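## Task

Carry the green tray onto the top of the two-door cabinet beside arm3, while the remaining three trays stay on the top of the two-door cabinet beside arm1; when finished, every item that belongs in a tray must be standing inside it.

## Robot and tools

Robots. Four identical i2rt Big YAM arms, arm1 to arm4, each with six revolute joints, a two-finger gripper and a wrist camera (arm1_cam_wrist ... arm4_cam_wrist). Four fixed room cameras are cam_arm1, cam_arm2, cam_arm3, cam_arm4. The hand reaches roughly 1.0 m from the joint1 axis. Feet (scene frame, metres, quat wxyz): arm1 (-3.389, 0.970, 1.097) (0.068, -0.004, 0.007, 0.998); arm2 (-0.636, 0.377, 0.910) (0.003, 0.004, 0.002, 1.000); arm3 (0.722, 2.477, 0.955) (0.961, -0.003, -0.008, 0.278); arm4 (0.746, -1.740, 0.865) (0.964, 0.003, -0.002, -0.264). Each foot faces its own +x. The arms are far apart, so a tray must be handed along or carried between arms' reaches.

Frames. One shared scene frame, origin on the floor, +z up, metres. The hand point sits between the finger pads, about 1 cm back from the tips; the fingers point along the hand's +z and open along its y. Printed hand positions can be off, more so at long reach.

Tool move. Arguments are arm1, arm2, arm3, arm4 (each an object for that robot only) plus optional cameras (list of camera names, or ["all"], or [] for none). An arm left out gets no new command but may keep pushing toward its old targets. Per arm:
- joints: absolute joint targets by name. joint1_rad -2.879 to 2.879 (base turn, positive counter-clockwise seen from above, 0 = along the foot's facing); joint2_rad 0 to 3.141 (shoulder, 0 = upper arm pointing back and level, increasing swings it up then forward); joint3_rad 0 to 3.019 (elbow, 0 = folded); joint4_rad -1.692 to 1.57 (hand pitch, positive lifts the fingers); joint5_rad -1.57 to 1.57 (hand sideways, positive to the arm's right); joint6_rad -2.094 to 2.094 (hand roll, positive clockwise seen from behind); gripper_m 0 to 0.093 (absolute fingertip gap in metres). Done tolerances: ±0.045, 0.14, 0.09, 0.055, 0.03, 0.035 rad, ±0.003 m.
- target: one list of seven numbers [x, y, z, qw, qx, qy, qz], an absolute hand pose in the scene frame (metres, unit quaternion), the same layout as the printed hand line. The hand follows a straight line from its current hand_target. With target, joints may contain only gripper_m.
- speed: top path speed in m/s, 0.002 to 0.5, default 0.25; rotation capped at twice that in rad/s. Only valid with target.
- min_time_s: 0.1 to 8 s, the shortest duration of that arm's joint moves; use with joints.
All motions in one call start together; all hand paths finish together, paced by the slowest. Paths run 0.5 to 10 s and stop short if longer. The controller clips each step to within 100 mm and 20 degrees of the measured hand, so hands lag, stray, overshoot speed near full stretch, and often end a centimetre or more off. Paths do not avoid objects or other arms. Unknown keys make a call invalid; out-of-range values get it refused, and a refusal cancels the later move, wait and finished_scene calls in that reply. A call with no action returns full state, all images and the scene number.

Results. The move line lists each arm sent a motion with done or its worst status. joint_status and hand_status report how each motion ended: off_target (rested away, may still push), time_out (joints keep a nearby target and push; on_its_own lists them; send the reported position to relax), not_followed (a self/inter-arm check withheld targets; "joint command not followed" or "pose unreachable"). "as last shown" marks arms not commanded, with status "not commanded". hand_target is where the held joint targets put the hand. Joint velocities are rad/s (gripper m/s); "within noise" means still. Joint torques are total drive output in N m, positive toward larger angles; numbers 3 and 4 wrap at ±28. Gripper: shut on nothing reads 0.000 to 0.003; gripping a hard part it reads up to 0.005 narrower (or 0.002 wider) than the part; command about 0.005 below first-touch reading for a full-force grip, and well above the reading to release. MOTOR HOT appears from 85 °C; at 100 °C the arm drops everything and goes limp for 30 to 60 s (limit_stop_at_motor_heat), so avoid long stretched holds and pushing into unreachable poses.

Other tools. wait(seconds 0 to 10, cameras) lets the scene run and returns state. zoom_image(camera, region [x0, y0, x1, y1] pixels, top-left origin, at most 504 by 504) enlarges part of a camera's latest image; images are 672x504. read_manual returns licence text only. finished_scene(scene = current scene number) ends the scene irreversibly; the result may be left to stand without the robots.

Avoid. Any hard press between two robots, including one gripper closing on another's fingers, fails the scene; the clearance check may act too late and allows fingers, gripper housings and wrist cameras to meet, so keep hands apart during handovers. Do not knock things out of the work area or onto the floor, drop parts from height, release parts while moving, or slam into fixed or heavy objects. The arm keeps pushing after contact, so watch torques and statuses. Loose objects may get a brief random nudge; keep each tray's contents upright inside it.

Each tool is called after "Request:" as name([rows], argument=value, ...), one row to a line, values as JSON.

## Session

Request:
move()

Scene clock: 0.00 s.
Joint torques (N m): no reading
Heat: arm1: hottest gripper 24 °C; arm2: hottest joint1_rad 25 °C; arm3: hottest joint1_rad 26 °C; arm4: hottest joint1_rad 26 °C.
Joint velocities: within noise
arm1.joint_positions: joint1_rad=+0.692 joint2_rad=+0.648 joint3_rad=+1.429 joint4_rad=-1.398 joint5_rad=-0.136 joint6_rad=-0.701 gripper_m=+0.09396
arm1.joint_status: not commanded
arm1.hand: x=-3.5788 y=+0.8356 z=+1.6371 quat_wxyz=(+0.034, +0.700, +0.543, -0.463) (m; scene frame)
arm1.hand_target: x=-3.5770 y=+0.8370 z=+1.6466 quat_wxyz=(+0.033, +0.696, +0.540, -0.472) (m; scene frame)
arm1.hand_status: not commanded
arm2.joint_positions: joint1_rad=+0.046 joint2_rad=+0.608 joint3_rad=+1.378 joint4_rad=-1.614 joint5_rad=+0.231 joint6_rad=+0.022 gripper_m=+0.09396
arm2.joint_status: not commanded
arm2.hand: x=-0.8192 y=+0.4116 z=+1.3976 quat_wxyz=(-0.095, +0.928, -0.033, -0.359) (m; scene frame)
arm2.hand_target: x=-0.8179 y=+0.4117 z=+1.4087 quat_wxyz=(-0.094, +0.923, -0.034, -0.372) (m; scene frame)
arm2.hand_status: not commanded
arm3.joint_positions: joint1_rad=+0.827 joint2_rad=+0.635 joint3_rad=+1.493 joint4_rad=-1.192 joint5_rad=+0.128 joint6_rad=+0.670 gripper_m=+0.09396
arm3.joint_status: not commanded
arm3.hand: x=+0.7771 y=+2.7101 z=+1.5737 quat_wxyz=(-0.349, +0.256, -0.771, -0.466) (m; scene frame)
arm3.hand_target: x=+0.7762 y=+2.7061 z=+1.5860 quat_wxyz=(-0.354, +0.253, -0.764, -0.477) (m; scene frame)
arm3.hand_status: not commanded
arm4.joint_positions: joint1_rad=-0.546 joint2_rad=+0.615 joint3_rad=+1.544 joint4_rad=-1.256 joint5_rad=-0.261 joint6_rad=-0.380 gripper_m=+0.09396
arm4.joint_status: not commanded
arm4.hand: x=+0.8806 y=-1.9065 z=+1.4980 quat_wxyz=(-0.502, -0.207, -0.782, +0.305) (m; scene frame)
arm4.hand_target: x=+0.8787 y=-1.9029 z=+1.5072 quat_wxyz=(-0.508, -0.204, -0.776, +0.312) (m; scene frame)
arm4.hand_status: not commanded
pictures: arm1_cam_wrist, arm2_cam_wrist, arm3_cam_wrist, arm4_cam_wrist, cam_arm1, cam_arm2, cam_arm3, cam_arm4
camera_calibration:
arm1_cam_wrist: T_world_to_cam=[[-0.791385, 0.405586, 0.457395, -3.91969], [0.337811, 0.913738, -0.225758, 0.819776], [-0.509503, -0.0241481, -0.86013, -0.268092], [0, 0, 0, 1]] pos_world=[-3.5155, 0.834235, 1.74732]
arm2_cam_wrist: T_world_to_cam=[[0.110568, 0.976715, 0.183852, -0.573759], [0.988771, -0.0893901, -0.119757, 1.01769], [-0.100534, 0.195029, -0.975631, 1.32533], [0, 0, 0, 1]] pos_world=[-0.809581, 0.392893, 1.5204]
arm3_cam_wrist: T_world_to_cam=[[0.724724, -0.44104, -0.529395, 1.46322], [-0.678991, -0.587849, -0.439778, 2.81538], [-0.117244, 0.678172, -0.72549, -0.476613], [0, 0, 0, 1]] pos_world=[0.795304, 2.62358, 1.66699]
arm4_cam_wrist: T_world_to_cam=[[-0.631945, -0.727671, 0.26672, -1.23092], [-0.717787, 0.419744, -0.555515, 2.26712], [0.292279, -0.542503, -0.787568, 0.0135226], [0, 0, 0, 1]] pos_world=[0.845489, -1.83998, 1.59838]

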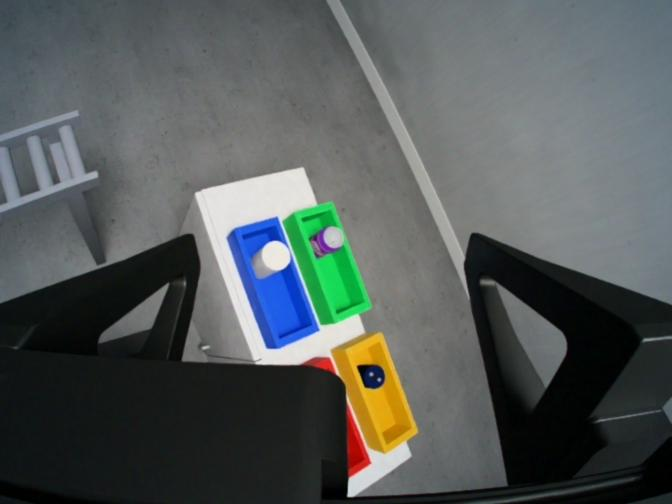

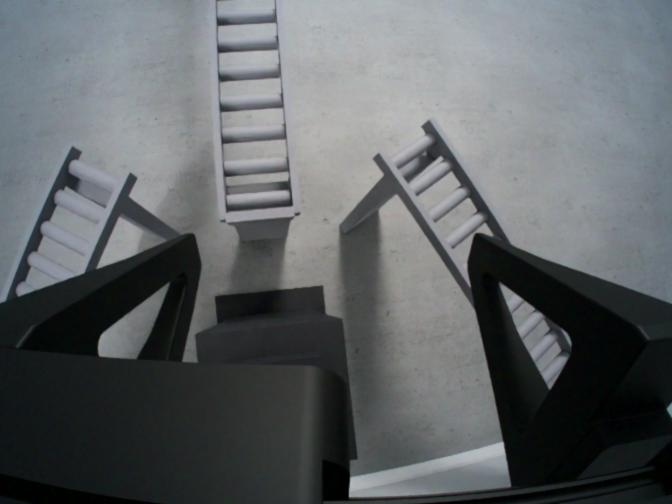

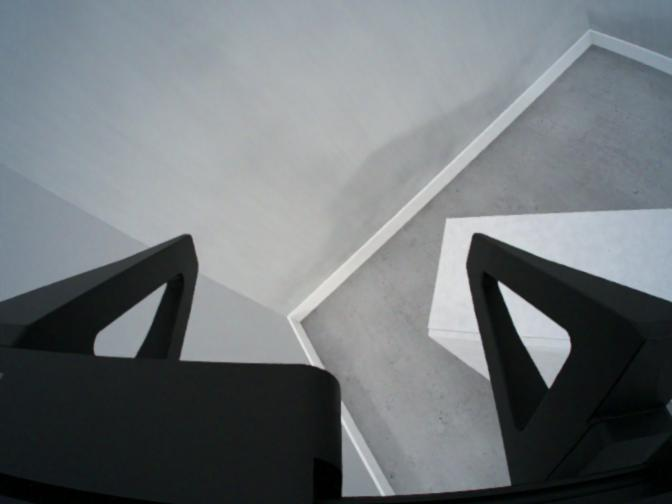

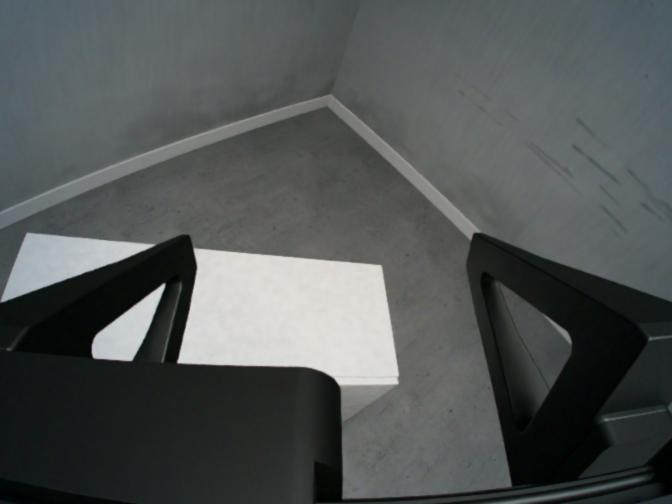

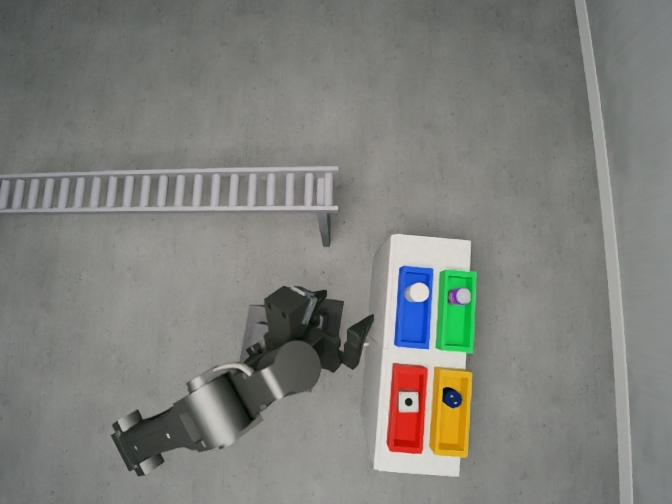

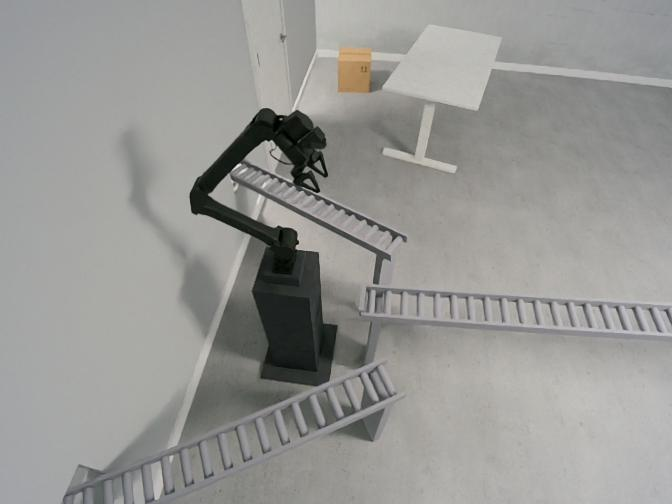

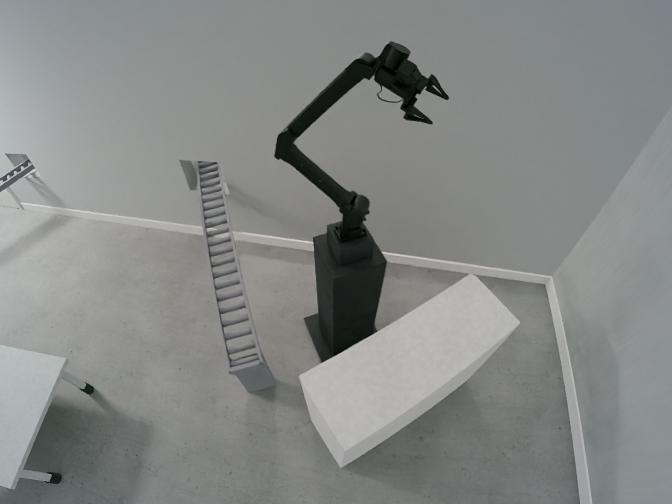

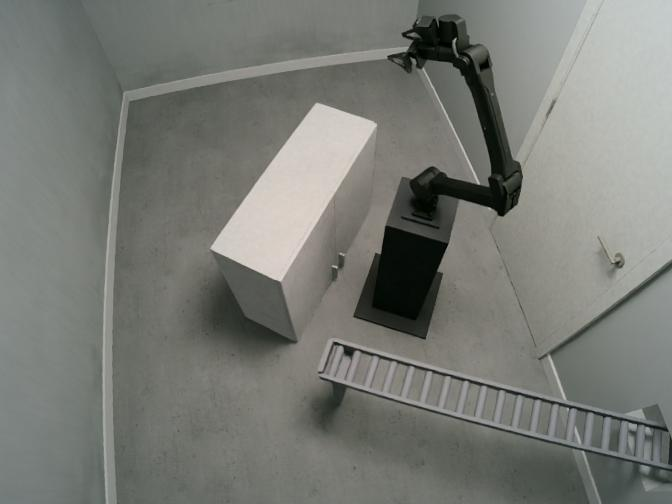

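Request:
move(arm1={"target":[-3.975,0.855,1.02,0,0.690,-0.7237,0],"speed":0.35,"joints":{"gripper_m":0.045}}, cameras=["arm1_cam_wrist","cam_arm1"])

Request:
zoom_image(camera="cam_arm1", region=[370, 230, 490, 380])

Scene clock: 6.77 s.
Joint torques (N m): arm1=[-0.85 -14.62 10.54 -0.34 -0.06 -0.03] | arm2=[-0.21 2.14 8.77 1.74 0.14 -0.08] | arm3=[0.91 2.26 10.14 2.54 0.14 -0.12] | arm4=[-0.73 2.78 8.96 2.03 -0.05 0.14]
Heat: arm1: hottest gripper 24 °C; arm2: hottest joint1_rad 25 °C; arm3: hottest joint1_rad 26 °C; arm4: hottest joint1_rad 26 °C.
move: arm1 off_target
Joint velocities: within noise
arm1.joint_positions: joint1_rad=+0.346 joint2_rad=+2.150 joint3_rad=+1.487 joint4_rad=-0.908 joint5_rad=+0.020 joint6_rad=+1.808 gripper_m=+0.04507
arm1.joint_status: all done
arm1.hand: x=-3.9631 y=+0.8505 z=+1.0215 quat_wxyz=(-0.002, +0.697, -0.717, +0.000) (m; scene frame)
arm1.hand_target: x=-3.9747 y=+0.8551 z=+1.0201 quat_wxyz=(+0.000, +0.690, -0.724, +0.000) (m; scene frame)
arm1.hand_status: off_target (0.013 m and 1.2 deg from the pose sent, 0.734 m and 169.6 deg at the start)
arm2, arm3, arm4: as last shown
pictures: arm1_cam_wrist, cam_arm1
camera_calibration:
arm1_cam_wrist: T_world_to_cam=[[0.99972, -0.0233642, 0.00387432, 3.97813], [-0.0213146, -0.816302, 0.577231, 0.0248774], [-0.0103239, -0.577152, -0.816571, 1.4111], [0, 0, 0, 1]] pos_world=[-3.96192, 0.927673, 1.12249]

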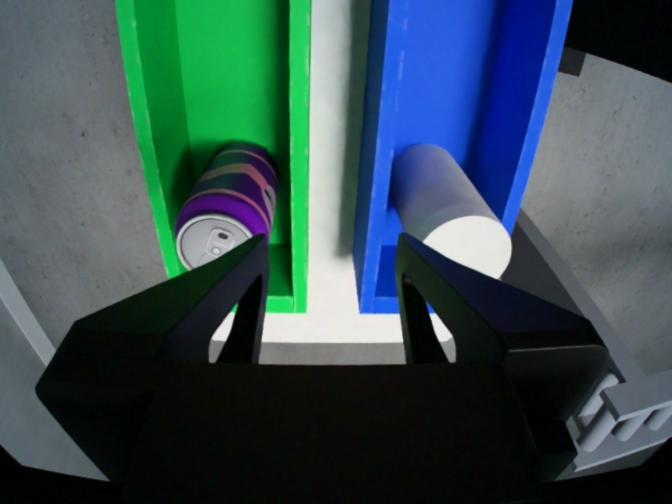

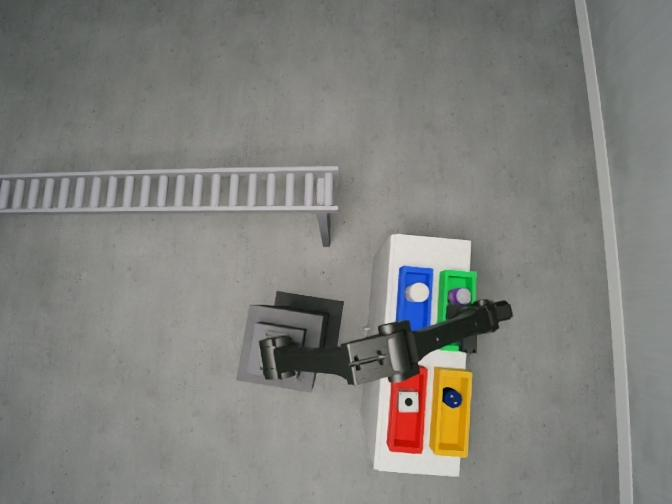

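Scaled by 3.360 from the camera's 672x504 image, which has a finer 960x720 frame.

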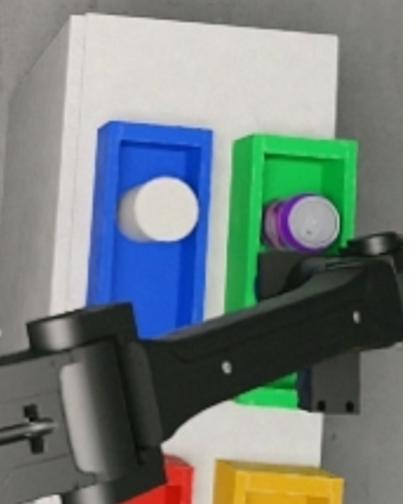

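Request:
move(arm1={"target":[-3.998,0.856,0.885,0,0.690,-0.7237,0],"speed":0.2}, cameras=["arm1_cam_wrist"])

Scene clock: 9.57 s.
Joint torques (N m): arm1=[-1.08 -16.26 9.05 0.44 -0.05 -0.12] | arm2=[-0.21 2.08 8.77 1.73 0.14 -0.09] | arm3=[0.79 2.26 10.19 2.54 0.13 -0.13] | arm4=[-0.67 2.84 8.98 2.03 -0.05 0.14]
Heat: arm1: hottest gripper 24 °C; arm2: hottest joint1_rad 25 °C; arm3: hottest joint1_rad 26 °C; arm4: hottest joint1_rad 26 °C.
move: arm1 off_target
Joint velocities: within noise
arm1.joint_positions: joint1_rad=+0.337 joint2_rad=+2.436 joint3_rad=+1.609 joint4_rad=-0.758 joint5_rad=+0.020 joint6_rad=+1.809 gripper_m=+0.04507
arm1.joint_status: not commanded
arm1.hand: x=-3.9846 y=+0.8494 z=+0.8894 quat_wxyz=(-0.009, +0.694, -0.720, +0.004) (m; scene frame)
arm1.hand_target: x=-3.9976 y=+0.8562 z=+0.8854 quat_wxyz=(+0.000, +0.690, -0.724, +0.000) (m; scene frame)
arm1.hand_status: off_target (0.016 m and 1.3 deg from the pose sent, 0.141 m and 1.2 deg at the start)
arm2, arm3, arm4: as last shown
pictures: arm1_cam_wrist
camera_calibration:
arm1_cam_wrist: T_world_to_cam=[[0.999295, -0.0327143, 0.0184376, 3.99346], [-0.0373686, -0.817808, 0.574276, 0.0397042], [-0.00370859, -0.57456, -0.818454, 1.32826], [0, 0, 0, 1]] pos_world=[-3.98423, 0.926276, 0.990685]

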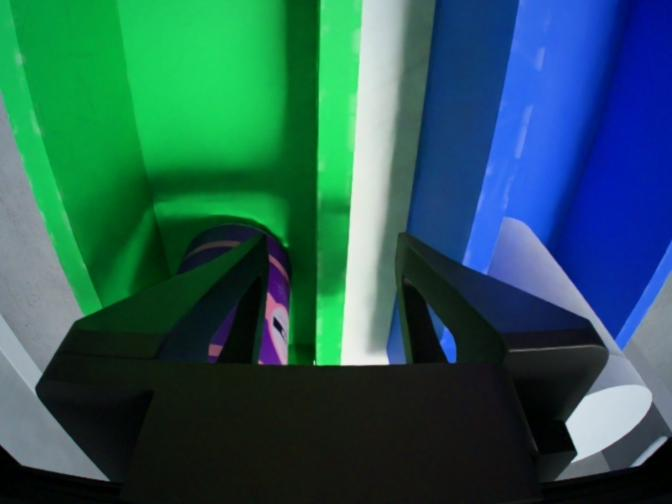

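Request:
move(arm1={"target":[-3.999,0.858,0.828,0,0.690,-0.7237,0],"speed":0.12})

Request:
move(arm1={"joints":{"gripper_m":0.004}}, cameras=["arm1_cam_wrist"])

Scene clock: 11.67 s.
Joint torques (N m): arm1=[-1.08 -16.09 8.25 0.53 -0.05 -0.14] | arm2=[-0.26 2.08 8.77 1.73 0.14 -0.09] | arm3=[0.97 2.2 10.13 2.54 0.13 -0.13] | arm4=[-0.73 2.78 8.98 2.03 -0.05 0.14]
Heat: arm1: hottest gripper 24 °C; arm2: hottest joint1_rad 25 °C; arm3: hottest joint1_rad 26 °C; arm4: hottest joint1_rad 26 °C.
move: arm1 off_target
Joint velocities: within noise
arm1.joint_positions: joint1_rad=+0.332 joint2_rad=+2.555 joint3_rad=+1.663 joint4_rad=-0.694 joint5_rad=+0.020 joint6_rad=+1.805 gripper_m=+0.04507
arm1.joint_status: not commanded
arm1.hand: x=-3.9864 y=+0.8507 z=+0.8324 quat_wxyz=(-0.009, +0.694, -0.720, +0.004) (m; scene frame)
arm1.hand_target: x=-3.9986 y=+0.8582 z=+0.8284 quat_wxyz=(+0.000, +0.690, -0.724, +0.000) (m; scene frame)
arm1.hand_status: off_target (0.015 m and 1.3 deg from the pose sent, 0.064 m and 1.3 deg at the start)
arm2, arm3, arm4: as last shown
pictures: none

Scene clock: 12.40 s.
Joint torques (N m): arm1=[-1.03 -16.38 7.62 0.24 -0.06 -0.13] | arm2=[-0.21 2.08 8.77 1.73 0.14 -0.08] | arm3=[0.79 2.32 10.15 2.55 0.12 -0.12] | arm4=[-0.73 2.78 8.98 2.03 -0.04 0.13]
Heat: arm1: hottest gripper 24 °C; arm2: hottest joint1_rad 25 °C; arm3: hottest joint1_rad 26 °C; arm4: hottest joint1_rad 26 °C.
move: arm1 off_target
Joint velocities: within noise
arm1.joint_positions: joint1_rad=+0.332 joint2_rad=+2.554 joint3_rad=+1.670 joint4_rad=-0.686 joint5_rad=+0.020 joint6_rad=+1.804 gripper_m=+0.01248
arm1.joint_status: gripper_m off_target (ended at +0.01251, target +0.00400)
arm1.hand: x=-3.9921 y=+0.8501 z=+0.8342 quat_wxyz=(-0.003, +0.694, -0.720, +0.000) (m; scene frame)
arm1.hand_target: x=-3.9987 y=+0.8582 z=+0.8285 quat_wxyz=(+0.000, +0.690, -0.724, +0.000) (m; scene frame)
arm1.hand_status: not commanded
arm2, arm3, arm4: as last shown
pictures: arm1_cam_wrist
camera_calibration:
arm1_cam_wrist: T_world_to_cam=[[0.99945, -0.0328276, 0.00473757, 4.01412], [-0.0295493, -0.816413, 0.576712, 0.0997368], [-0.0150643, -0.576535, -0.816934, 1.23857], [0, 0, 0, 1]] pos_world=[-3.99031, 0.927279, 0.935293]

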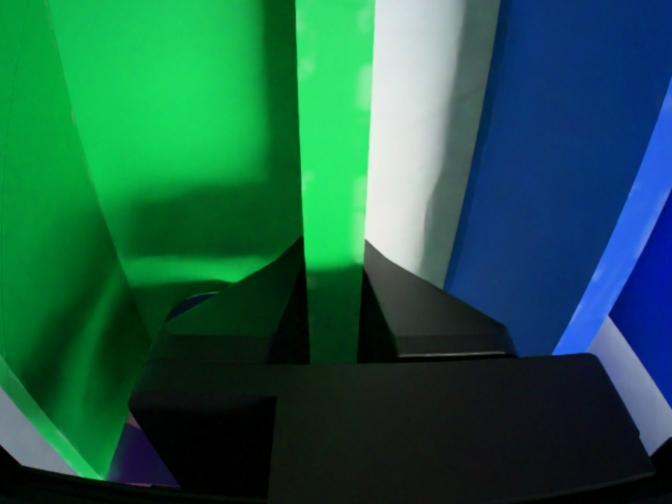

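Request:
move(arm1={"target":[-3.98,0.855,1.14,0,0.690,-0.7237,0],"speed":0.13}, cameras=["arm1_cam_wrist","cam_arm1"])

Request:
zoom_image(camera="cam_arm1", region=[370, 230, 510, 390])

Scene clock: 15.87 s.
Joint torques (N m): arm1=[0.38 -18.96 13.72 -0.46 -0.13 -0.02] | arm2=[-0.21 2.08 8.77 1.73 0.14 -0.08] | arm3=[1.03 2.37 10.14 2.54 0.12 -0.13] | arm4=[-0.73 2.84 8.96 2.04 -0.05 0.14]
Heat: arm1: hottest gripper 24 °C; arm2: hottest joint1_rad 25 °C; arm3: hottest joint1_rad 26 °C; arm4: hottest joint1_rad 26 °C.
move: arm1 off_target
Joint velocities: within noise
arm1.joint_positions: joint1_rad=+0.332 joint2_rad=+2.062 joint3_rad=+1.553 joint4_rad=-1.161 joint5_rad=+0.021 joint6_rad=+1.813 gripper_m=+0.01248
arm1.joint_status: not commanded
arm1.hand: x=-3.9477 y=+0.8635 z=+1.0937 quat_wxyz=(-0.045, +0.690, -0.722, +0.026) (m; scene frame)
arm1.hand_target: x=-3.9770 y=+0.8556 z=+1.1408 quat_wxyz=(+0.000, +0.690, -0.724, +0.000) (m; scene frame)
arm1.hand_status: off_target (0.057 m and 6.0 deg from the pose sent, 0.306 m and 0.7 deg at the start)
arm2, arm3, arm4: as last shown
pictures: arm1_cam_wrist, cam_arm1
camera_calibration:
arm1_cam_wrist: T_world_to_cam=[[0.994046, -0.04177, 0.100632, 3.85041], [-0.0908326, -0.827778, 0.553654, -0.244668], [0.0601751, -0.559499, -0.826644, 1.75185], [0, 0, 0, 1]] pos_world=[-3.95513, 0.938459, 1.19614]

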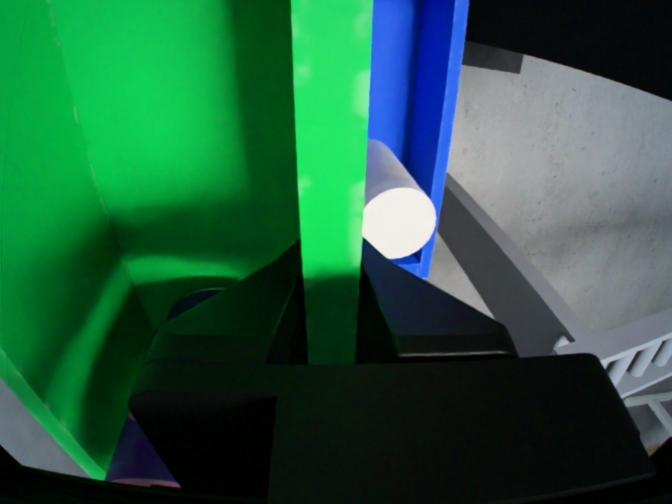

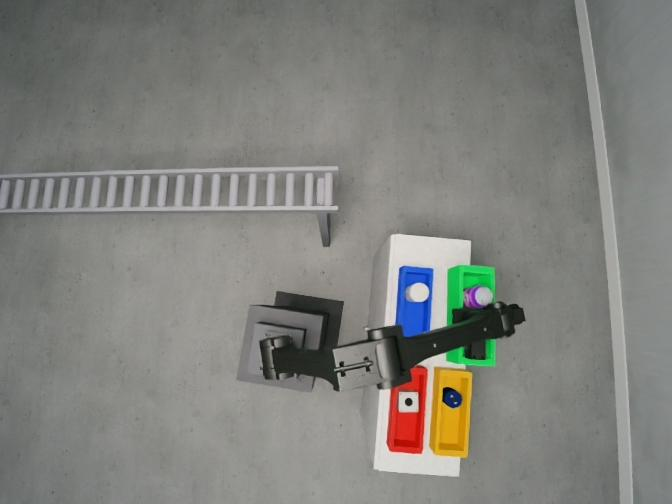

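Scaled by 3.150 from the camera's 672x504 image, which has a finer 960x720 frame.

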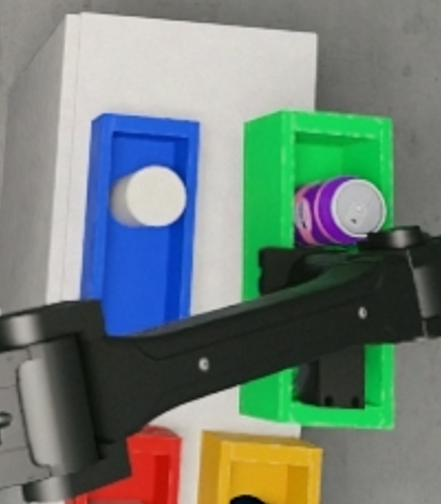

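Request:
move(arm1={"target":[-3.75,0.62,1.16,0.03,0.88,-0.474,-0.016],"speed":0.2})

Request:
move(arm1={"target":[-3.38,0.41,1.11,0.03,0.9995,0,0],"speed":0.2}, cameras=["cam_arm1","arm1_cam_wrist"])

Request:
zoom_image(camera="cam_arm1", region=[200, 130, 350, 230])

Scene clock: 19.13 s.
Joint torques (N m): arm1=[0.09 -15.62 9.68 0.88 -0.14 -0.07] | arm2=[-0.26 2.08 8.77 1.73 0.14 -0.08] | arm3=[0.91 2.26 10.18 2.51 0.13 -0.13] | arm4=[-0.73 2.78 8.96 2.03 -0.05 0.14]
Heat: arm1: hottest gripper 24 °C; arm2: hottest joint1_rad 25 °C; arm3: hottest joint1_rad 26 °C; arm4: hottest joint1_rad 26 °C.
move: arm1 off_target
Joint velocities: within noise
arm1.joint_positions: joint1_rad=+0.918 joint2_rad=+1.787 joint3_rad=+1.218 joint4_rad=-1.024 joint5_rad=+0.035 joint6_rad=+1.769 gripper_m=+0.01248
arm1.joint_status: not commanded
arm1.hand: x=-3.7381 y=+0.6333 z=+1.1312 quat_wxyz=(-0.011, +0.881, -0.474, -0.006) (m; scene frame)
arm1.hand_target: x=-3.7494 y=+0.6207 z=+1.1602 quat_wxyz=(+0.030, +0.880, -0.474, -0.016) (m; scene frame)
arm1.hand_status: off_target (0.034 m and 4.9 deg from the pose sent, 0.321 m and 37.3 deg at the start)
arm2, arm3, arm4: as last shown
pictures: none

Scene clock: 22.40 s.
Joint torques (N m): arm1=[0.67 -14.8 13.76 -0.09 -0.24 -0.16] | arm2=[-0.21 2.08 8.77 1.73 0.14 -0.08] | arm3=[0.79 2.32 10.18 2.5 0.11 -0.12] | arm4=[-0.73 2.78 8.98 2.03 -0.05 0.14]
Heat: arm1: hottest joint3_rad 24 °C; arm2: hottest joint1_rad 25 °C; arm3: hottest joint3_rad 27 °C; arm4: hottest joint1_rad 26 °C.
move: arm1 off_target
Joint velocities: within noise
arm1.joint_positions: joint1_rad=+1.723 joint2_rad=+1.961 joint3_rad=+1.314 joint4_rad=-0.957 joint5_rad=+0.017 joint6_rad=+1.597 gripper_m=+0.01248
arm1.joint_status: not commanded
arm1.hand: x=-3.3834 y=+0.4445 z=+1.0820 quat_wxyz=(-0.009, +1.000, -0.005, -0.005) (m; scene frame)
arm1.hand_target: x=-3.3802 y=+0.4123 z=+1.1112 quat_wxyz=(+0.030, +1.000, +0.000, +0.000) (m; scene frame)
arm1.hand_status: off_target (0.045 m and 4.5 deg from the pose sent, 0.423 m and 56.7 deg at the start)
arm2, arm3, arm4: as last shown
pictures: arm1_cam_wrist, cam_arm1
camera_calibration:
arm1_cam_wrist: T_world_to_cam=[[0.00556224, 0.999826, 0.0178168, -0.444606], [0.820087, -0.0147562, 0.572049, 2.16706], [0.572212, 0.0114294, -0.820026, 2.94531], [0, 0, 0, 1]] pos_world=[-3.46005, 0.442843, 1.18349]

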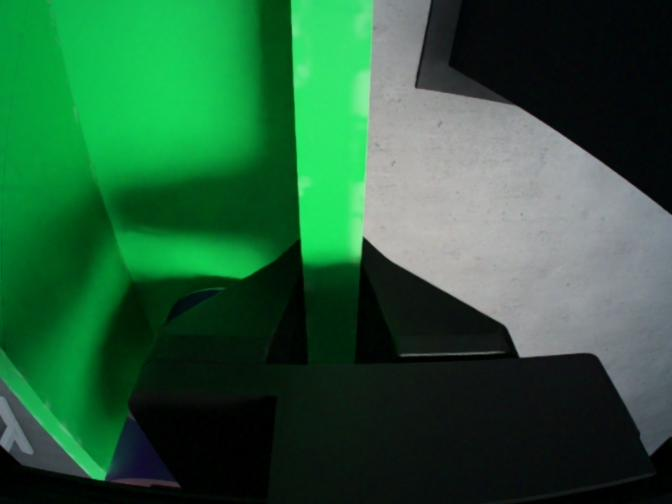

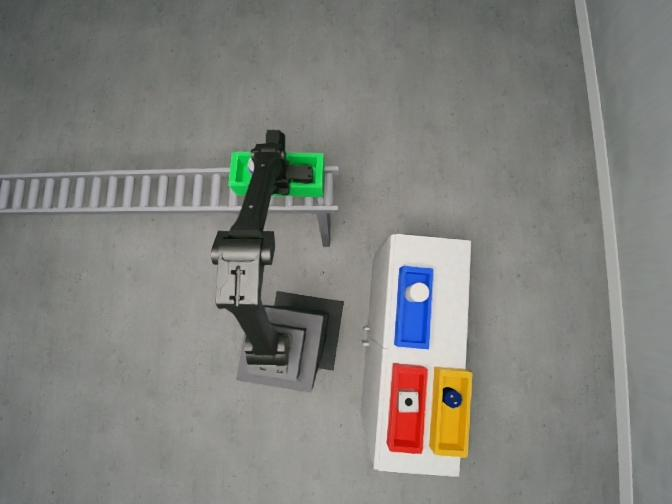

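Scaled by 3.360 from the camera's 672x504 image, which has a finer 960x720 frame.

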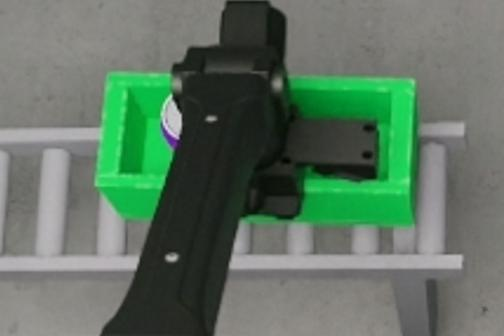

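Request:
move(arm1={"target":[-3.387,0.418,0.95,0.018,0.9998,0.002,0],"speed":0.15}, cameras=["cam_arm1"])

Request:
zoom_image(camera="cam_arm1", region=[200, 130, 350, 230])

Scene clock: 24.60 s.
Joint torques (N m): arm1=[-0.91 -16.73 6.95 0.69 -0.28 -0.15] | arm2=[-0.21 2.14 8.76 1.73 0.14 -0.09] | arm3=[0.73 2.26 10.14 2.54 0.14 -0.13] | arm4=[-0.73 2.78 8.96 2.03 -0.04 0.14]
Heat: arm1: hottest joint3_rad 24 °C; arm2: hottest joint1_rad 25 °C; arm3: hottest joint3_rad 27 °C; arm4: hottest joint1_rad 26 °C.
move: arm1 off_target
Joint velocities: within noise
arm1.joint_positions: joint1_rad=+1.723 joint2_rad=+2.244 joint3_rad=+1.311 joint4_rad=-0.672 joint5_rad=+0.017 joint6_rad=+1.578 gripper_m=+0.01248
arm1.joint_status: not commanded
arm1.hand: x=-3.3822 y=+0.4378 z=+0.9346 quat_wxyz=(-0.009, +1.000, +0.005, -0.005) (m; scene frame)
arm1.hand_target: x=-3.3872 y=+0.4185 z=+0.9504 quat_wxyz=(+0.018, +1.000, +0.002, +0.000) (m; scene frame)
arm1.hand_status: off_target (0.026 m and 3.2 deg from the pose sent, 0.135 m and 3.2 deg at the start)
arm2.joint_positions: joint1_rad=+0.046 joint2_rad=+0.608 joint3_rad=+1.378 joint4_rad=-1.614 joint5_rad=+0.231 joint6_rad=+0.022 gripper_m=+0.09396
arm2.joint_status: not commanded
arm2.hand: x=-0.8192 y=+0.4116 z=+1.3976 quat_wxyz=(-0.095, +0.928, -0.033, -0.359) (m; scene frame)
arm2.hand_target: x=-0.8179 y=+0.4117 z=+1.4087 quat_wxyz=(-0.094, +0.923, -0.034, -0.372) (m; scene frame)
arm2.hand_status: not commanded
arm3.joint_positions: joint1_rad=+0.827 joint2_rad=+0.635 joint3_rad=+1.493 joint4_rad=-1.192 joint5_rad=+0.128 joint6_rad=+0.670 gripper_m=+0.09396
arm3.joint_status: not commanded
arm3.hand: x=+0.7771 y=+2.7101 z=+1.5737 quat_wxyz=(-0.349, +0.256, -0.771, -0.466) (m; scene frame)
arm3.hand_target: x=+0.7762 y=+2.7061 z=+1.5860 quat_wxyz=(-0.354, +0.253, -0.764, -0.477) (m; scene frame)
arm3.hand_status: not commanded
arm4.joint_positions: joint1_rad=-0.546 joint2_rad=+0.615 joint3_rad=+1.544 joint4_rad=-1.256 joint5_rad=-0.261 joint6_rad=-0.380 gripper_m=+0.09396
arm4.joint_status: not commanded
arm4.hand: x=+0.8806 y=-1.9065 z=+1.4980 quat_wxyz=(-0.502, -0.207, -0.782, +0.305) (m; scene frame)
arm4.hand_target: x=+0.8787 y=-1.9029 z=+1.5072 quat_wxyz=(-0.508, -0.204, -0.776, +0.312) (m; scene frame)
arm4.hand_status: not commanded
pictures: cam_arm1

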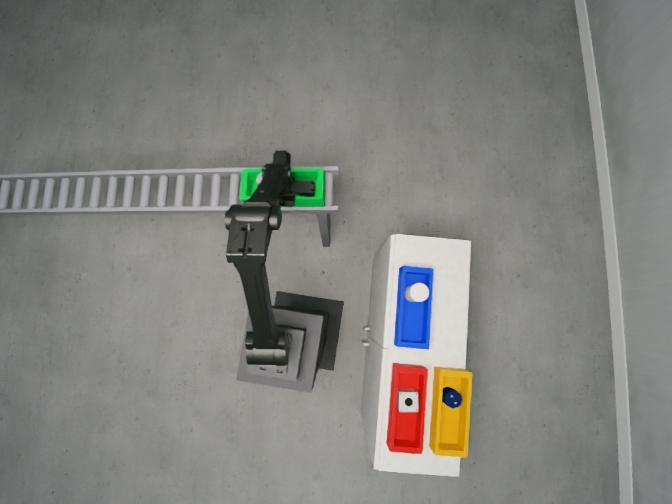

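Scaled by 3.360 from the camera's 672x504 image, which has a finer 960x720 frame.

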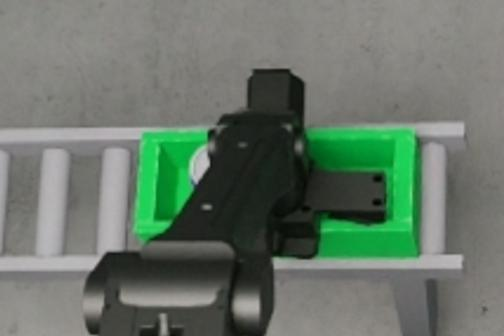

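Request:
move(arm1={"target":[-3.387,0.404,0.935,0.03,0.9996,0.002,0],"speed":0.1})

Request:
move(arm1={"target":[-3.387,0.410,0.91,0.025,0.9997,0.002,0],"speed":0.08}, cameras=["cam_arm1","arm1_cam_wrist"])

Request:
zoom_image(camera="cam_arm1", region=[200, 130, 350, 230])

Scene clock: 26.03 s.
Joint torques (N m): arm1=[-0.97 -15.85 9.22 0.54 -0.27 -0.15] | arm2=[-0.21 2.14 8.77 1.74 0.14 -0.08] | arm3=[0.79 2.2 10.14 2.54 0.12 -0.13] | arm4=[-0.73 2.84 8.98 2.03 -0.05 0.14]
Heat: arm1: hottest joint3_rad 24 °C; arm2: hottest joint1_rad 25 °C; arm3: hottest joint3_rad 27 °C; arm4: hottest joint1_rad 26 °C.
move: arm1 off_target
Joint velocities: within noise
arm1.joint_positions: joint1_rad=+1.723 joint2_rad=+2.273 joint3_rad=+1.313 joint4_rad=-0.629 joint5_rad=+0.017 joint6_rad=+1.577 gripper_m=+0.01248
arm1.joint_status: not commanded
arm1.hand: x=-3.3820 y=+0.4344 z=+0.9201 quat_wxyz=(-0.001, +1.000, +0.005, -0.005) (m; scene frame)
arm1.hand_target: x=-3.3873 y=+0.4051 z=+0.9361 quat_wxyz=(+0.030, +1.000, +0.002, +0.000) (m; scene frame)
arm1.hand_status: off_target (0.034 m and 3.6 deg from the pose sent, 0.034 m and 4.6 deg at the start)
arm2, arm3, arm4: as last shown
pictures: none

Scene clock: 27.03 s.
Joint torques (N m): arm1=[-1.03 -13.74 8.91 0.91 -0.28 -0.11] | arm2=[-0.21 2.08 8.77 1.74 0.14 -0.09] | arm3=[1.08 2.2 10.18 2.54 0.13 -0.12] | arm4=[-0.73 2.78 8.96 2.02 -0.04 0.14]
Heat: arm1: hottest gripper 25 °C; arm2: hottest joint1_rad 25 °C; arm3: hottest joint3_rad 27 °C; arm4: hottest joint1_rad 26 °C.
move: arm1 off_target
Joint velocities: within noise
arm1.joint_positions: joint1_rad=+1.723 joint2_rad=+2.290 joint3_rad=+1.314 joint4_rad=-0.597 joint5_rad=+0.017 joint6_rad=+1.574 gripper_m=+0.01248
arm1.joint_status: not commanded
arm1.hand: x=-3.3819 y=+0.4312 z=+0.9113 quat_wxyz=(+0.007, +1.000, +0.007, -0.005) (m; scene frame)
arm1.hand_target: x=-3.3873 y=+0.4107 z=+0.9108 quat_wxyz=(+0.025, +1.000, +0.002, +0.000) (m; scene frame)
arm1.hand_status: off_target (0.022 m and 2.2 deg from the pose sent, 0.027 m and 3.1 deg at the start)
arm2, arm3, arm4: as last shown
pictures: arm1_cam_wrist, cam_arm1
camera_calibration:
arm1_cam_wrist: T_world_to_cam=[[-0.017534, 0.999763, -0.0128949, -0.478438], [0.819702, 0.0217586, 0.572377, 2.24588], [0.572522, -0.000533961, -0.819889, 2.81071], [0, 0, 0, 1]] pos_world=[-3.45854, 0.430959, 1.01281]

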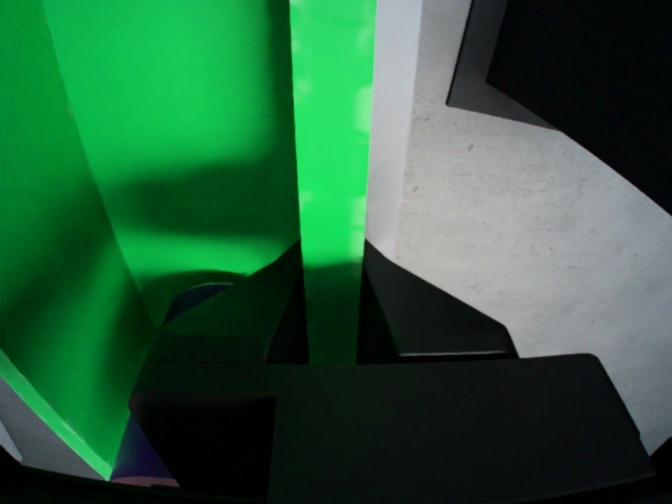

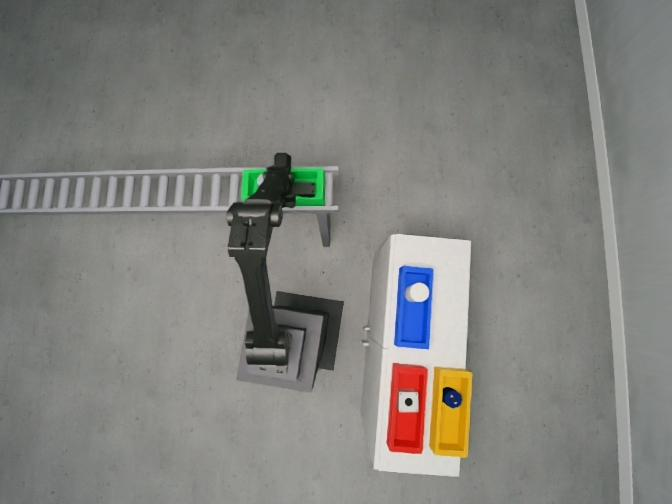

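Scaled by 3.360 from the camera's 672x504 image, which has a finer 960x720 frame.

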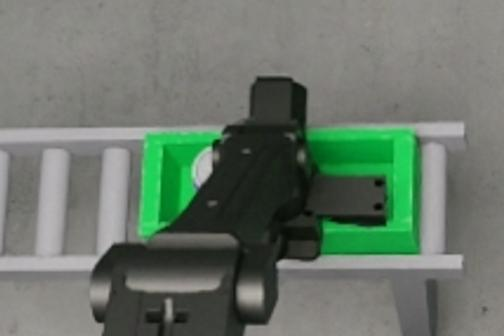

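Request:
move(arm1={"target":[-3.387,0.410,0.898,0.022,0.9997,0.002,0],"speed":0.06})

Request:
move(arm1={"joints":{"gripper_m":0.03}})

Request:
move(arm1={"target":[-3.39,0.425,1.08,0.01,1,0,0],"speed":0.3,"joints":{"gripper_m":0.045}}, cameras=["cam_arm1","cam_arm2"])

Request:
zoom_image(camera="cam_arm1", region=[100, 130, 350, 240])

Scene clock: 28.43 s.
Joint torques (N m): arm1=[-1.03 -12.57 8.73 1.09 -0.27 -0.11] | arm2=[-0.21 2.08 8.76 1.73 0.14 -0.08] | arm3=[0.91 2.14 10.15 2.54 0.13 -0.11] | arm4=[-0.73 2.84 8.96 2.03 -0.05 0.14]
Heat: arm1: hottest gripper 25 °C; arm2: hottest joint1_rad 25 °C; arm3: hottest joint3_rad 27 °C; arm4: hottest joint1_rad 26 °C.
move: arm1 off_target
Joint velocities: within noise
arm1.joint_positions: joint1_rad=+1.723 joint2_rad=+2.300 joint3_rad=+1.328 joint4_rad=-0.590 joint5_rad=+0.017 joint6_rad=+1.573 gripper_m=+0.01248
arm1.joint_status: not commanded
arm1.hand: x=-3.3817 y=+0.4249 z=+0.9095 quat_wxyz=(+0.012, +1.000, +0.007, -0.004) (m; scene frame)
arm1.hand_target: x=-3.3871 y=+0.4108 z=+0.8987 quat_wxyz=(+0.022, +1.000, +0.002, +0.000) (m; scene frame)
arm1.hand_status: off_target (0.020 m and 1.4 deg from the pose sent, 0.026 m and 1.9 deg at the start)
arm2, arm3, arm4: as last shown
pictures: none

Scene clock: 29.03 s.
Joint torques (N m): arm1=[-0.97 -13.68 7.76 0.68 -0.06 -0.11] | arm2=[-0.21 2.14 8.76 1.74 0.14 -0.09] | arm3=[0.91 2.37 10.14 2.56 0.14 -0.13] | arm4=[-0.73 2.78 8.96 2.03 -0.05 0.14]
Heat: arm1: hottest gripper 25 °C; arm2: hottest joint1_rad 25 °C; arm3: hottest joint3_rad 27 °C; arm4: hottest joint1_rad 26 °C.
move: arm1 done
Joint velocities: within noise
arm1.joint_positions: joint1_rad=+1.723 joint2_rad=+2.313 joint3_rad=+1.339 joint4_rad=-0.581 joint5_rad=+0.011 joint6_rad=+1.573 gripper_m=+0.02990
arm1.joint_status: all done
arm1.hand: x=-3.3807 y=+0.4211 z=+0.9049 quat_wxyz=(+0.015, +1.000, +0.007, -0.002) (m; scene frame)
arm1.hand_target: x=-3.3870 y=+0.4110 z=+0.8986 quat_wxyz=(+0.022, +1.000, +0.002, +0.000) (m; scene frame)
arm1.hand_status: not commanded
arm2, arm3, arm4: as last shown
pictures: none

Scene clock: 30.60 s.
Joint torques (N m): arm1=[-1.08 -13.22 9.37 -0.23 0.14 -0.08] | arm2=[-0.21 2.08 8.77 1.72 0.14 -0.08] | arm3=[0.73 2.32 10.13 2.56 0.14 -0.12] | arm4=[-0.73 2.78 8.98 2.03 -0.05 0.14]
Heat: arm1: hottest joint3_rad 24 °C; arm2: hottest joint1_rad 25 °C; arm3: hottest joint3_rad 27 °C; arm4: hottest joint1_rad 26 °C.
move: arm1 done
Joint velocities: within noise
arm1.joint_positions: joint1_rad=+1.721 joint2_rad=+1.974 joint3_rad=+1.330 joint4_rad=-0.920 joint5_rad=+0.006 joint6_rad=+1.572 gripper_m=+0.04493
arm1.joint_status: all done
arm1.hand: x=-3.3822 y=+0.4299 z=+1.0801 quat_wxyz=(+0.011, +1.000, +0.007, +0.001) (m; scene frame)
arm1.hand_target: x=-3.3900 y=+0.4251 z=+1.0800 quat_wxyz=(+0.010, +1.000, +0.000, +0.000) (m; scene frame)
arm1.hand_status: done (0.009 m and 0.8 deg from the pose sent, 0.175 m and 1.0 deg at the start)
arm2, arm3, arm4: as last shown
pictures: cam_arm1, cam_arm2

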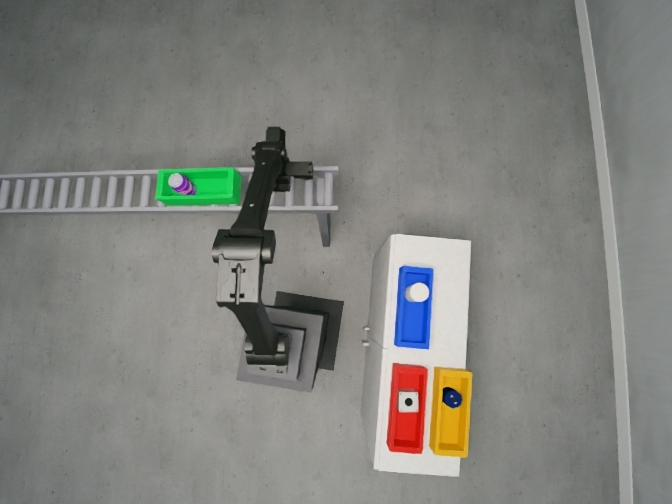

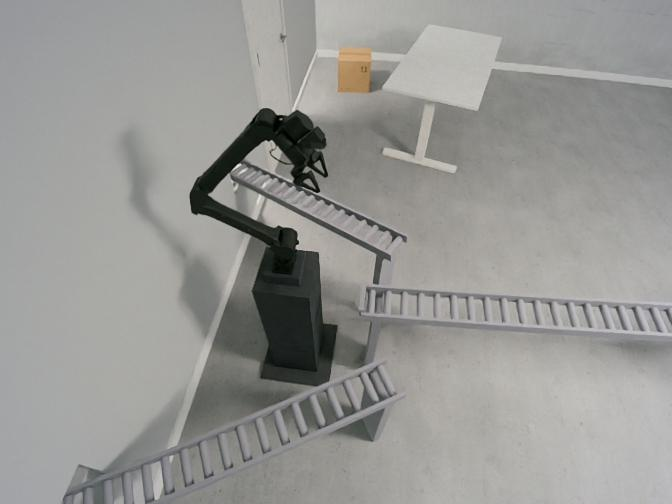

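Scaled by 2.016 from the camera's 672x504 image, which has a finer 960x720 frame.

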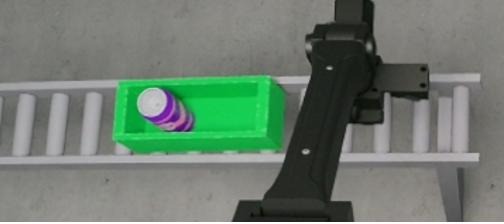

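Request:
move(arm2={"target":[-1.18,0.345,1.0,0,0.9998,0,-0.02],"speed":0.3,"joints":{"gripper_m":0.045}}, arm1={"target":[-3.42,0.55,1.3,0,1,0,0],"speed":0.3})

Request:
wait(seconds=6, cameras=["cam_arm2","arm2_cam_wrist"])

Request:
zoom_image(camera="cam_arm2", region=[340, 220, 500, 340])

Scene clock: 35.67 s.
Joint torques (N m): arm1=[-1.32 -9.11 11.52 -0.32 0.17 -0.14] | arm2=[0.5 -14.8 11.75 0.12 -0.06 -0.13] | arm3=[0.85 2.32 10.17 2.52 0.12 -0.13] | arm4=[-0.73 2.84 8.96 2.04 -0.05 0.13]
Heat: arm1: hottest joint3_rad 24 °C; arm2: hottest joint3_rad 26 °C; arm3: hottest joint3_rad 28 °C; arm4: hottest joint1_rad 26 °C.
move: arm1 off_target; arm2 off_target
Joint velocities: within noise
arm1.joint_positions: joint1_rad=+1.658 joint2_rad=+1.474 joint3_rad=+1.267 joint4_rad=-1.394 joint5_rad=+0.006 joint6_rad=+1.512 gripper_m=+0.04493
arm1.joint_status: not commanded
arm1.hand: x=-3.4120 y=+0.5545 z=+1.2908 quat_wxyz=(-0.007, +1.000, +0.005, +0.002) (m; scene frame)
arm1.hand_target: x=-3.4199 y=+0.5502 z=+1.2999 quat_wxyz=(+0.000, +1.000, +0.000, +0.000) (m; scene frame)
arm1.hand_status: off_target (0.013 m and 1.0 deg from the pose sent, 0.253 m and 1.5 deg at the start)
arm2.joint_positions: joint1_rad=+0.060 joint2_rad=+1.822 joint3_rad=+1.379 joint4_rad=-1.139 joint5_rad=+0.008 joint6_rad=+0.066 gripper_m=+0.04507
arm2.joint_status: all done
arm2.hand: x=-1.1583 y=+0.3510 z=+0.9825 quat_wxyz=(-0.003, +1.000, -0.006, +0.002) (m; scene frame)
arm2.hand_target: x=-1.1789 y=+0.3451 z=+1.0005 quat_wxyz=(+0.000, +1.000, +0.000, -0.020) (m; scene frame)
arm2.hand_status: off_target (0.028 m and 2.6 deg from the pose sent, 0.541 m and 41.6 deg at the start)
arm3, arm4: as last shown
pictures: none

Scene clock: 41.67 s.
Joint torques (N m): arm1=[-1.32 -9.11 11.52 -0.32 0.17 -0.14] | arm2=[0.5 -14.8 11.75 0.17 -0.06 -0.13] | arm3=[0.91 2.2 10.15 2.58 0.14 -0.13] | arm4=[-0.73 2.78 8.98 2.03 -0.05 0.14]
Heat: arm1: hottest joint3_rad 25 °C; arm2: hottest joint3_rad 27 °C; arm3: hottest joint3_rad 28 °C; arm4: hottest joint1_rad 26 °C.
Joint velocities: within noise
arm1.joint_positions: joint1_rad=+1.658 joint2_rad=+1.474 joint3_rad=+1.267 joint4_rad=-1.394 joint5_rad=+0.006 joint6_rad=+1.512 gripper_m=+0.04493
arm1.joint_status: not commanded
arm1.hand: x=-3.4120 y=+0.5545 z=+1.2908 quat_wxyz=(-0.007, +1.000, +0.005, +0.002) (m; scene frame)
arm1.hand_target: x=-3.4199 y=+0.5502 z=+1.2999 quat_wxyz=(+0.000, +1.000, +0.000, +0.000) (m; scene frame)
arm1.hand_status: off_target (0.013 m and 1.0 deg from the pose sent, 0.253 m and 1.5 deg at the start)
arm2.joint_positions: joint1_rad=+0.060 joint2_rad=+1.822 joint3_rad=+1.379 joint4_rad=-1.139 joint5_rad=+0.008 joint6_rad=+0.066 gripper_m=+0.04507
arm2.joint_status: all done
arm2.hand: x=-1.1583 y=+0.3510 z=+0.9825 quat_wxyz=(-0.003, +1.000, -0.006, +0.002) (m; scene frame)
arm2.hand_target: x=-1.1789 y=+0.3451 z=+1.0005 quat_wxyz=(+0.000, +1.000, +0.000, -0.021) (m; scene frame)
arm2.hand_status: off_target (0.028 m and 2.6 deg from the pose sent, 0.541 m and 41.6 deg at the start)
arm3.joint_positions: joint1_rad=+0.827 joint2_rad=+0.635 joint3_rad=+1.493 joint4_rad=-1.192 joint5_rad=+0.128 joint6_rad=+0.670 gripper_m=+0.09396
arm3.joint_status: not commanded
arm3.hand: x=+0.7771 y=+2.7101 z=+1.5737 quat_wxyz=(-0.349, +0.256, -0.771, -0.466) (m; scene frame)
arm3.hand_target: x=+0.7762 y=+2.7061 z=+1.5860 quat_wxyz=(-0.354, +0.253, -0.764, -0.477) (m; scene frame)
arm3.hand_status: not commanded
arm4.joint_positions: joint1_rad=-0.546 joint2_rad=+0.615 joint3_rad=+1.544 joint4_rad=-1.256 joint5_rad=-0.261 joint6_rad=-0.380 gripper_m=+0.09396
arm4.joint_status: not commanded
arm4.hand: x=+0.8806 y=-1.9065 z=+1.4980 quat_wxyz=(-0.502, -0.207, -0.782, +0.305) (m; scene frame)
arm4.hand_target: x=+0.8787 y=-1.9029 z=+1.5072 quat_wxyz=(-0.508, -0.204, -0.776, +0.312) (m; scene frame)
arm4.hand_status: not commanded
wait: 6.00 s; at rest by 0.27 s
pictures: arm2_cam_wrist, cam_arm2
camera_calibration:
arm2_cam_wrist: T_world_to_cam=[[-0.0237221, 0.999582, 0.0165279, -0.399935], [0.809257, 0.00949317, 0.587378, 0.360488], [0.586976, 0.0273092, -0.809144, 1.58975], [0, 0, 0, 1]] pos_world=[-1.23436, 0.352931, 1.0812]

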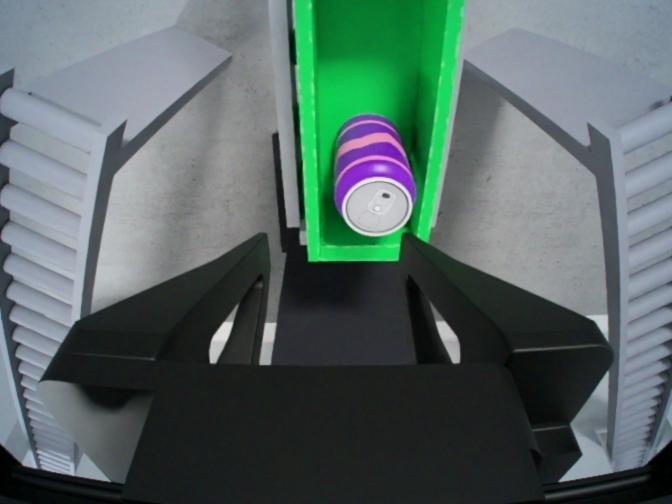

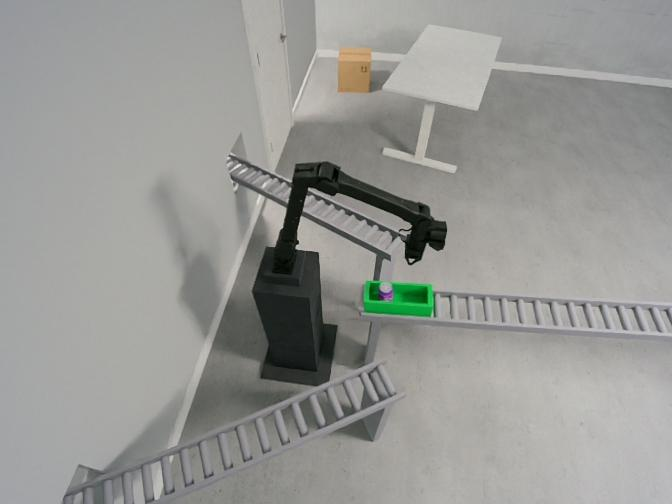

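Scaled by 3.150 from the camera's 672x504 image, which has a finer 960x720 frame.

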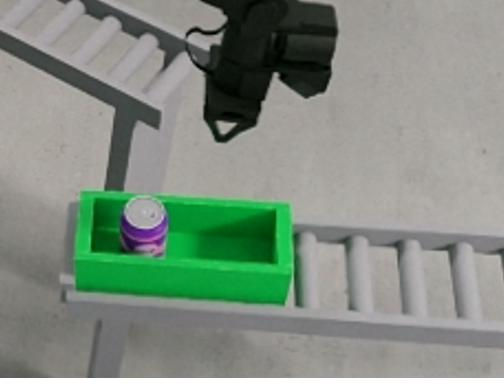

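Request:
move(arm2={"target":[-1.189,0.332,0.83,0,0.9998,0,-0.02],"speed":0.2}, cameras=["arm2_cam_wrist"])

Scene clock: 43.73 s.
Joint torques (N m): arm1=[-1.38 -9.11 11.52 -0.32 0.17 -0.14] | arm2=[0.44 -16.44 6.49 0.85 -0.04 -0.01] | arm3=[0.85 2.37 10.15 2.56 0.14 -0.13] | arm4=[-0.73 2.84 8.98 2.03 -0.05 0.13]
Heat: arm1: hottest joint3_rad 25 °C; arm2: hottest joint3_rad 27 °C; arm3: hottest joint3_rad 28 °C; arm4: hottest joint1_rad 26 °C.
move: arm2 done
Joint velocities: within noise
arm1, arm3, arm4: as last shown
arm2.joint_positions: joint1_rad=+0.082 joint2_rad=+2.084 joint3_rad=+1.332 joint4_rad=-0.793 joint5_rad=+0.008 joint6_rad=+0.076 gripper_m=+0.04507
arm2.joint_status: not commanded
arm2.hand: x=-1.1867 y=+0.3368 z=+0.8321 quat_wxyz=(-0.002, +1.000, +0.000, -0.017) (m; scene frame)
arm2.hand_target: x=-1.1889 y=+0.3320 z=+0.8300 quat_wxyz=(+0.000, +1.000, +0.000, -0.020) (m; scene frame)
arm2.hand_status: done (0.006 m and 0.4 deg from the pose sent, 0.157 m and 2.6 deg at the start)
pictures: arm2_cam_wrist
camera_calibration:
arm2_cam_wrist: T_world_to_cam=[[-0.0352493, 0.999263, 0.0151979, -0.396364], [0.830223, 0.0208143, 0.557043, 0.518263], [0.556316, 0.032253, -0.830345, 1.46473], [0, 0, 0, 1]] pos_world=[-1.2591, 0.338042, 0.933561]

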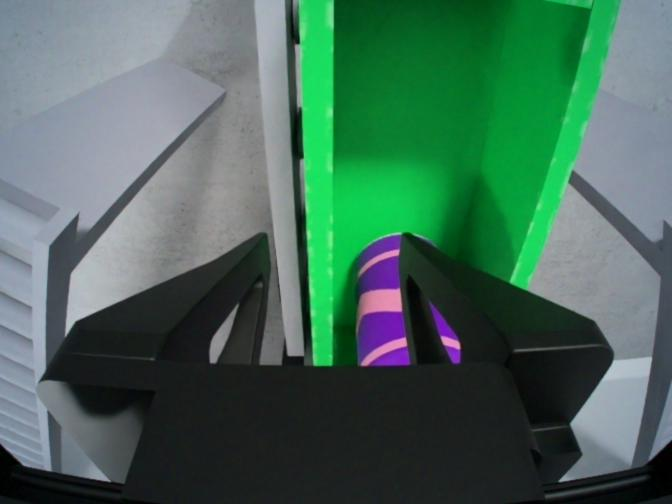

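Request:
move(arm2={"target":[-1.186,0.325,0.768,0,0.9998,0,-0.02],"speed":0.1}, cameras=["arm2_cam_wrist"])

Scene clock: 45.40 s.
Joint torques (N m): arm1=[-1.38 -9.11 11.52 -0.32 0.17 -0.14] | arm2=[0.5 -16.62 5.53 0.88 -0.01 -0.02] | arm3=[1.03 2.26 10.18 2.48 0.13 -0.13] | arm4=[-0.73 2.78 8.96 2.03 -0.05 0.14]
Heat: arm1: hottest joint3_rad 25 °C; arm2: hottest joint3_rad 27 °C; arm3: hottest joint3_rad 28 °C; arm4: hottest joint1_rad 26 °C.
move: arm2 done
Joint velocities: within noise
arm1, arm3, arm4: as last shown
arm2.joint_positions: joint1_rad=+0.095 joint2_rad=+2.194 joint3_rad=+1.325 joint4_rad=-0.669 joint5_rad=+0.008 joint6_rad=+0.089 gripper_m=+0.04507
arm2.joint_status: not commanded
arm2.hand: x=-1.1869 y=+0.3297 z=+0.7729 quat_wxyz=(-0.001, +1.000, +0.000, -0.020) (m; scene frame)
arm2.hand_target: x=-1.1858 y=+0.3252 z=+0.7680 quat_wxyz=(+0.000, +1.000, +0.000, -0.020) (m; scene frame)
arm2.hand_status: done (0.007 m and 0.1 deg from the pose sent, 0.065 m and 0.4 deg at the start)
pictures: arm2_cam_wrist
camera_calibration:
arm2_cam_wrist: T_world_to_cam=[[-0.034754, 0.999291, 0.0145017, -0.387235], [0.834104, 0.0210099, 0.551207, 0.560624], [0.550511, 0.0312525, -0.834243, 1.41237], [0, 0, 0, 1]] pos_world=[-1.2586, 0.331041, 0.874852]

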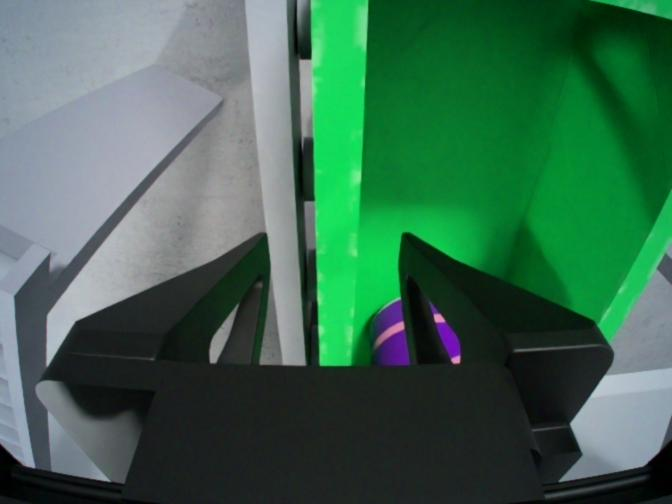

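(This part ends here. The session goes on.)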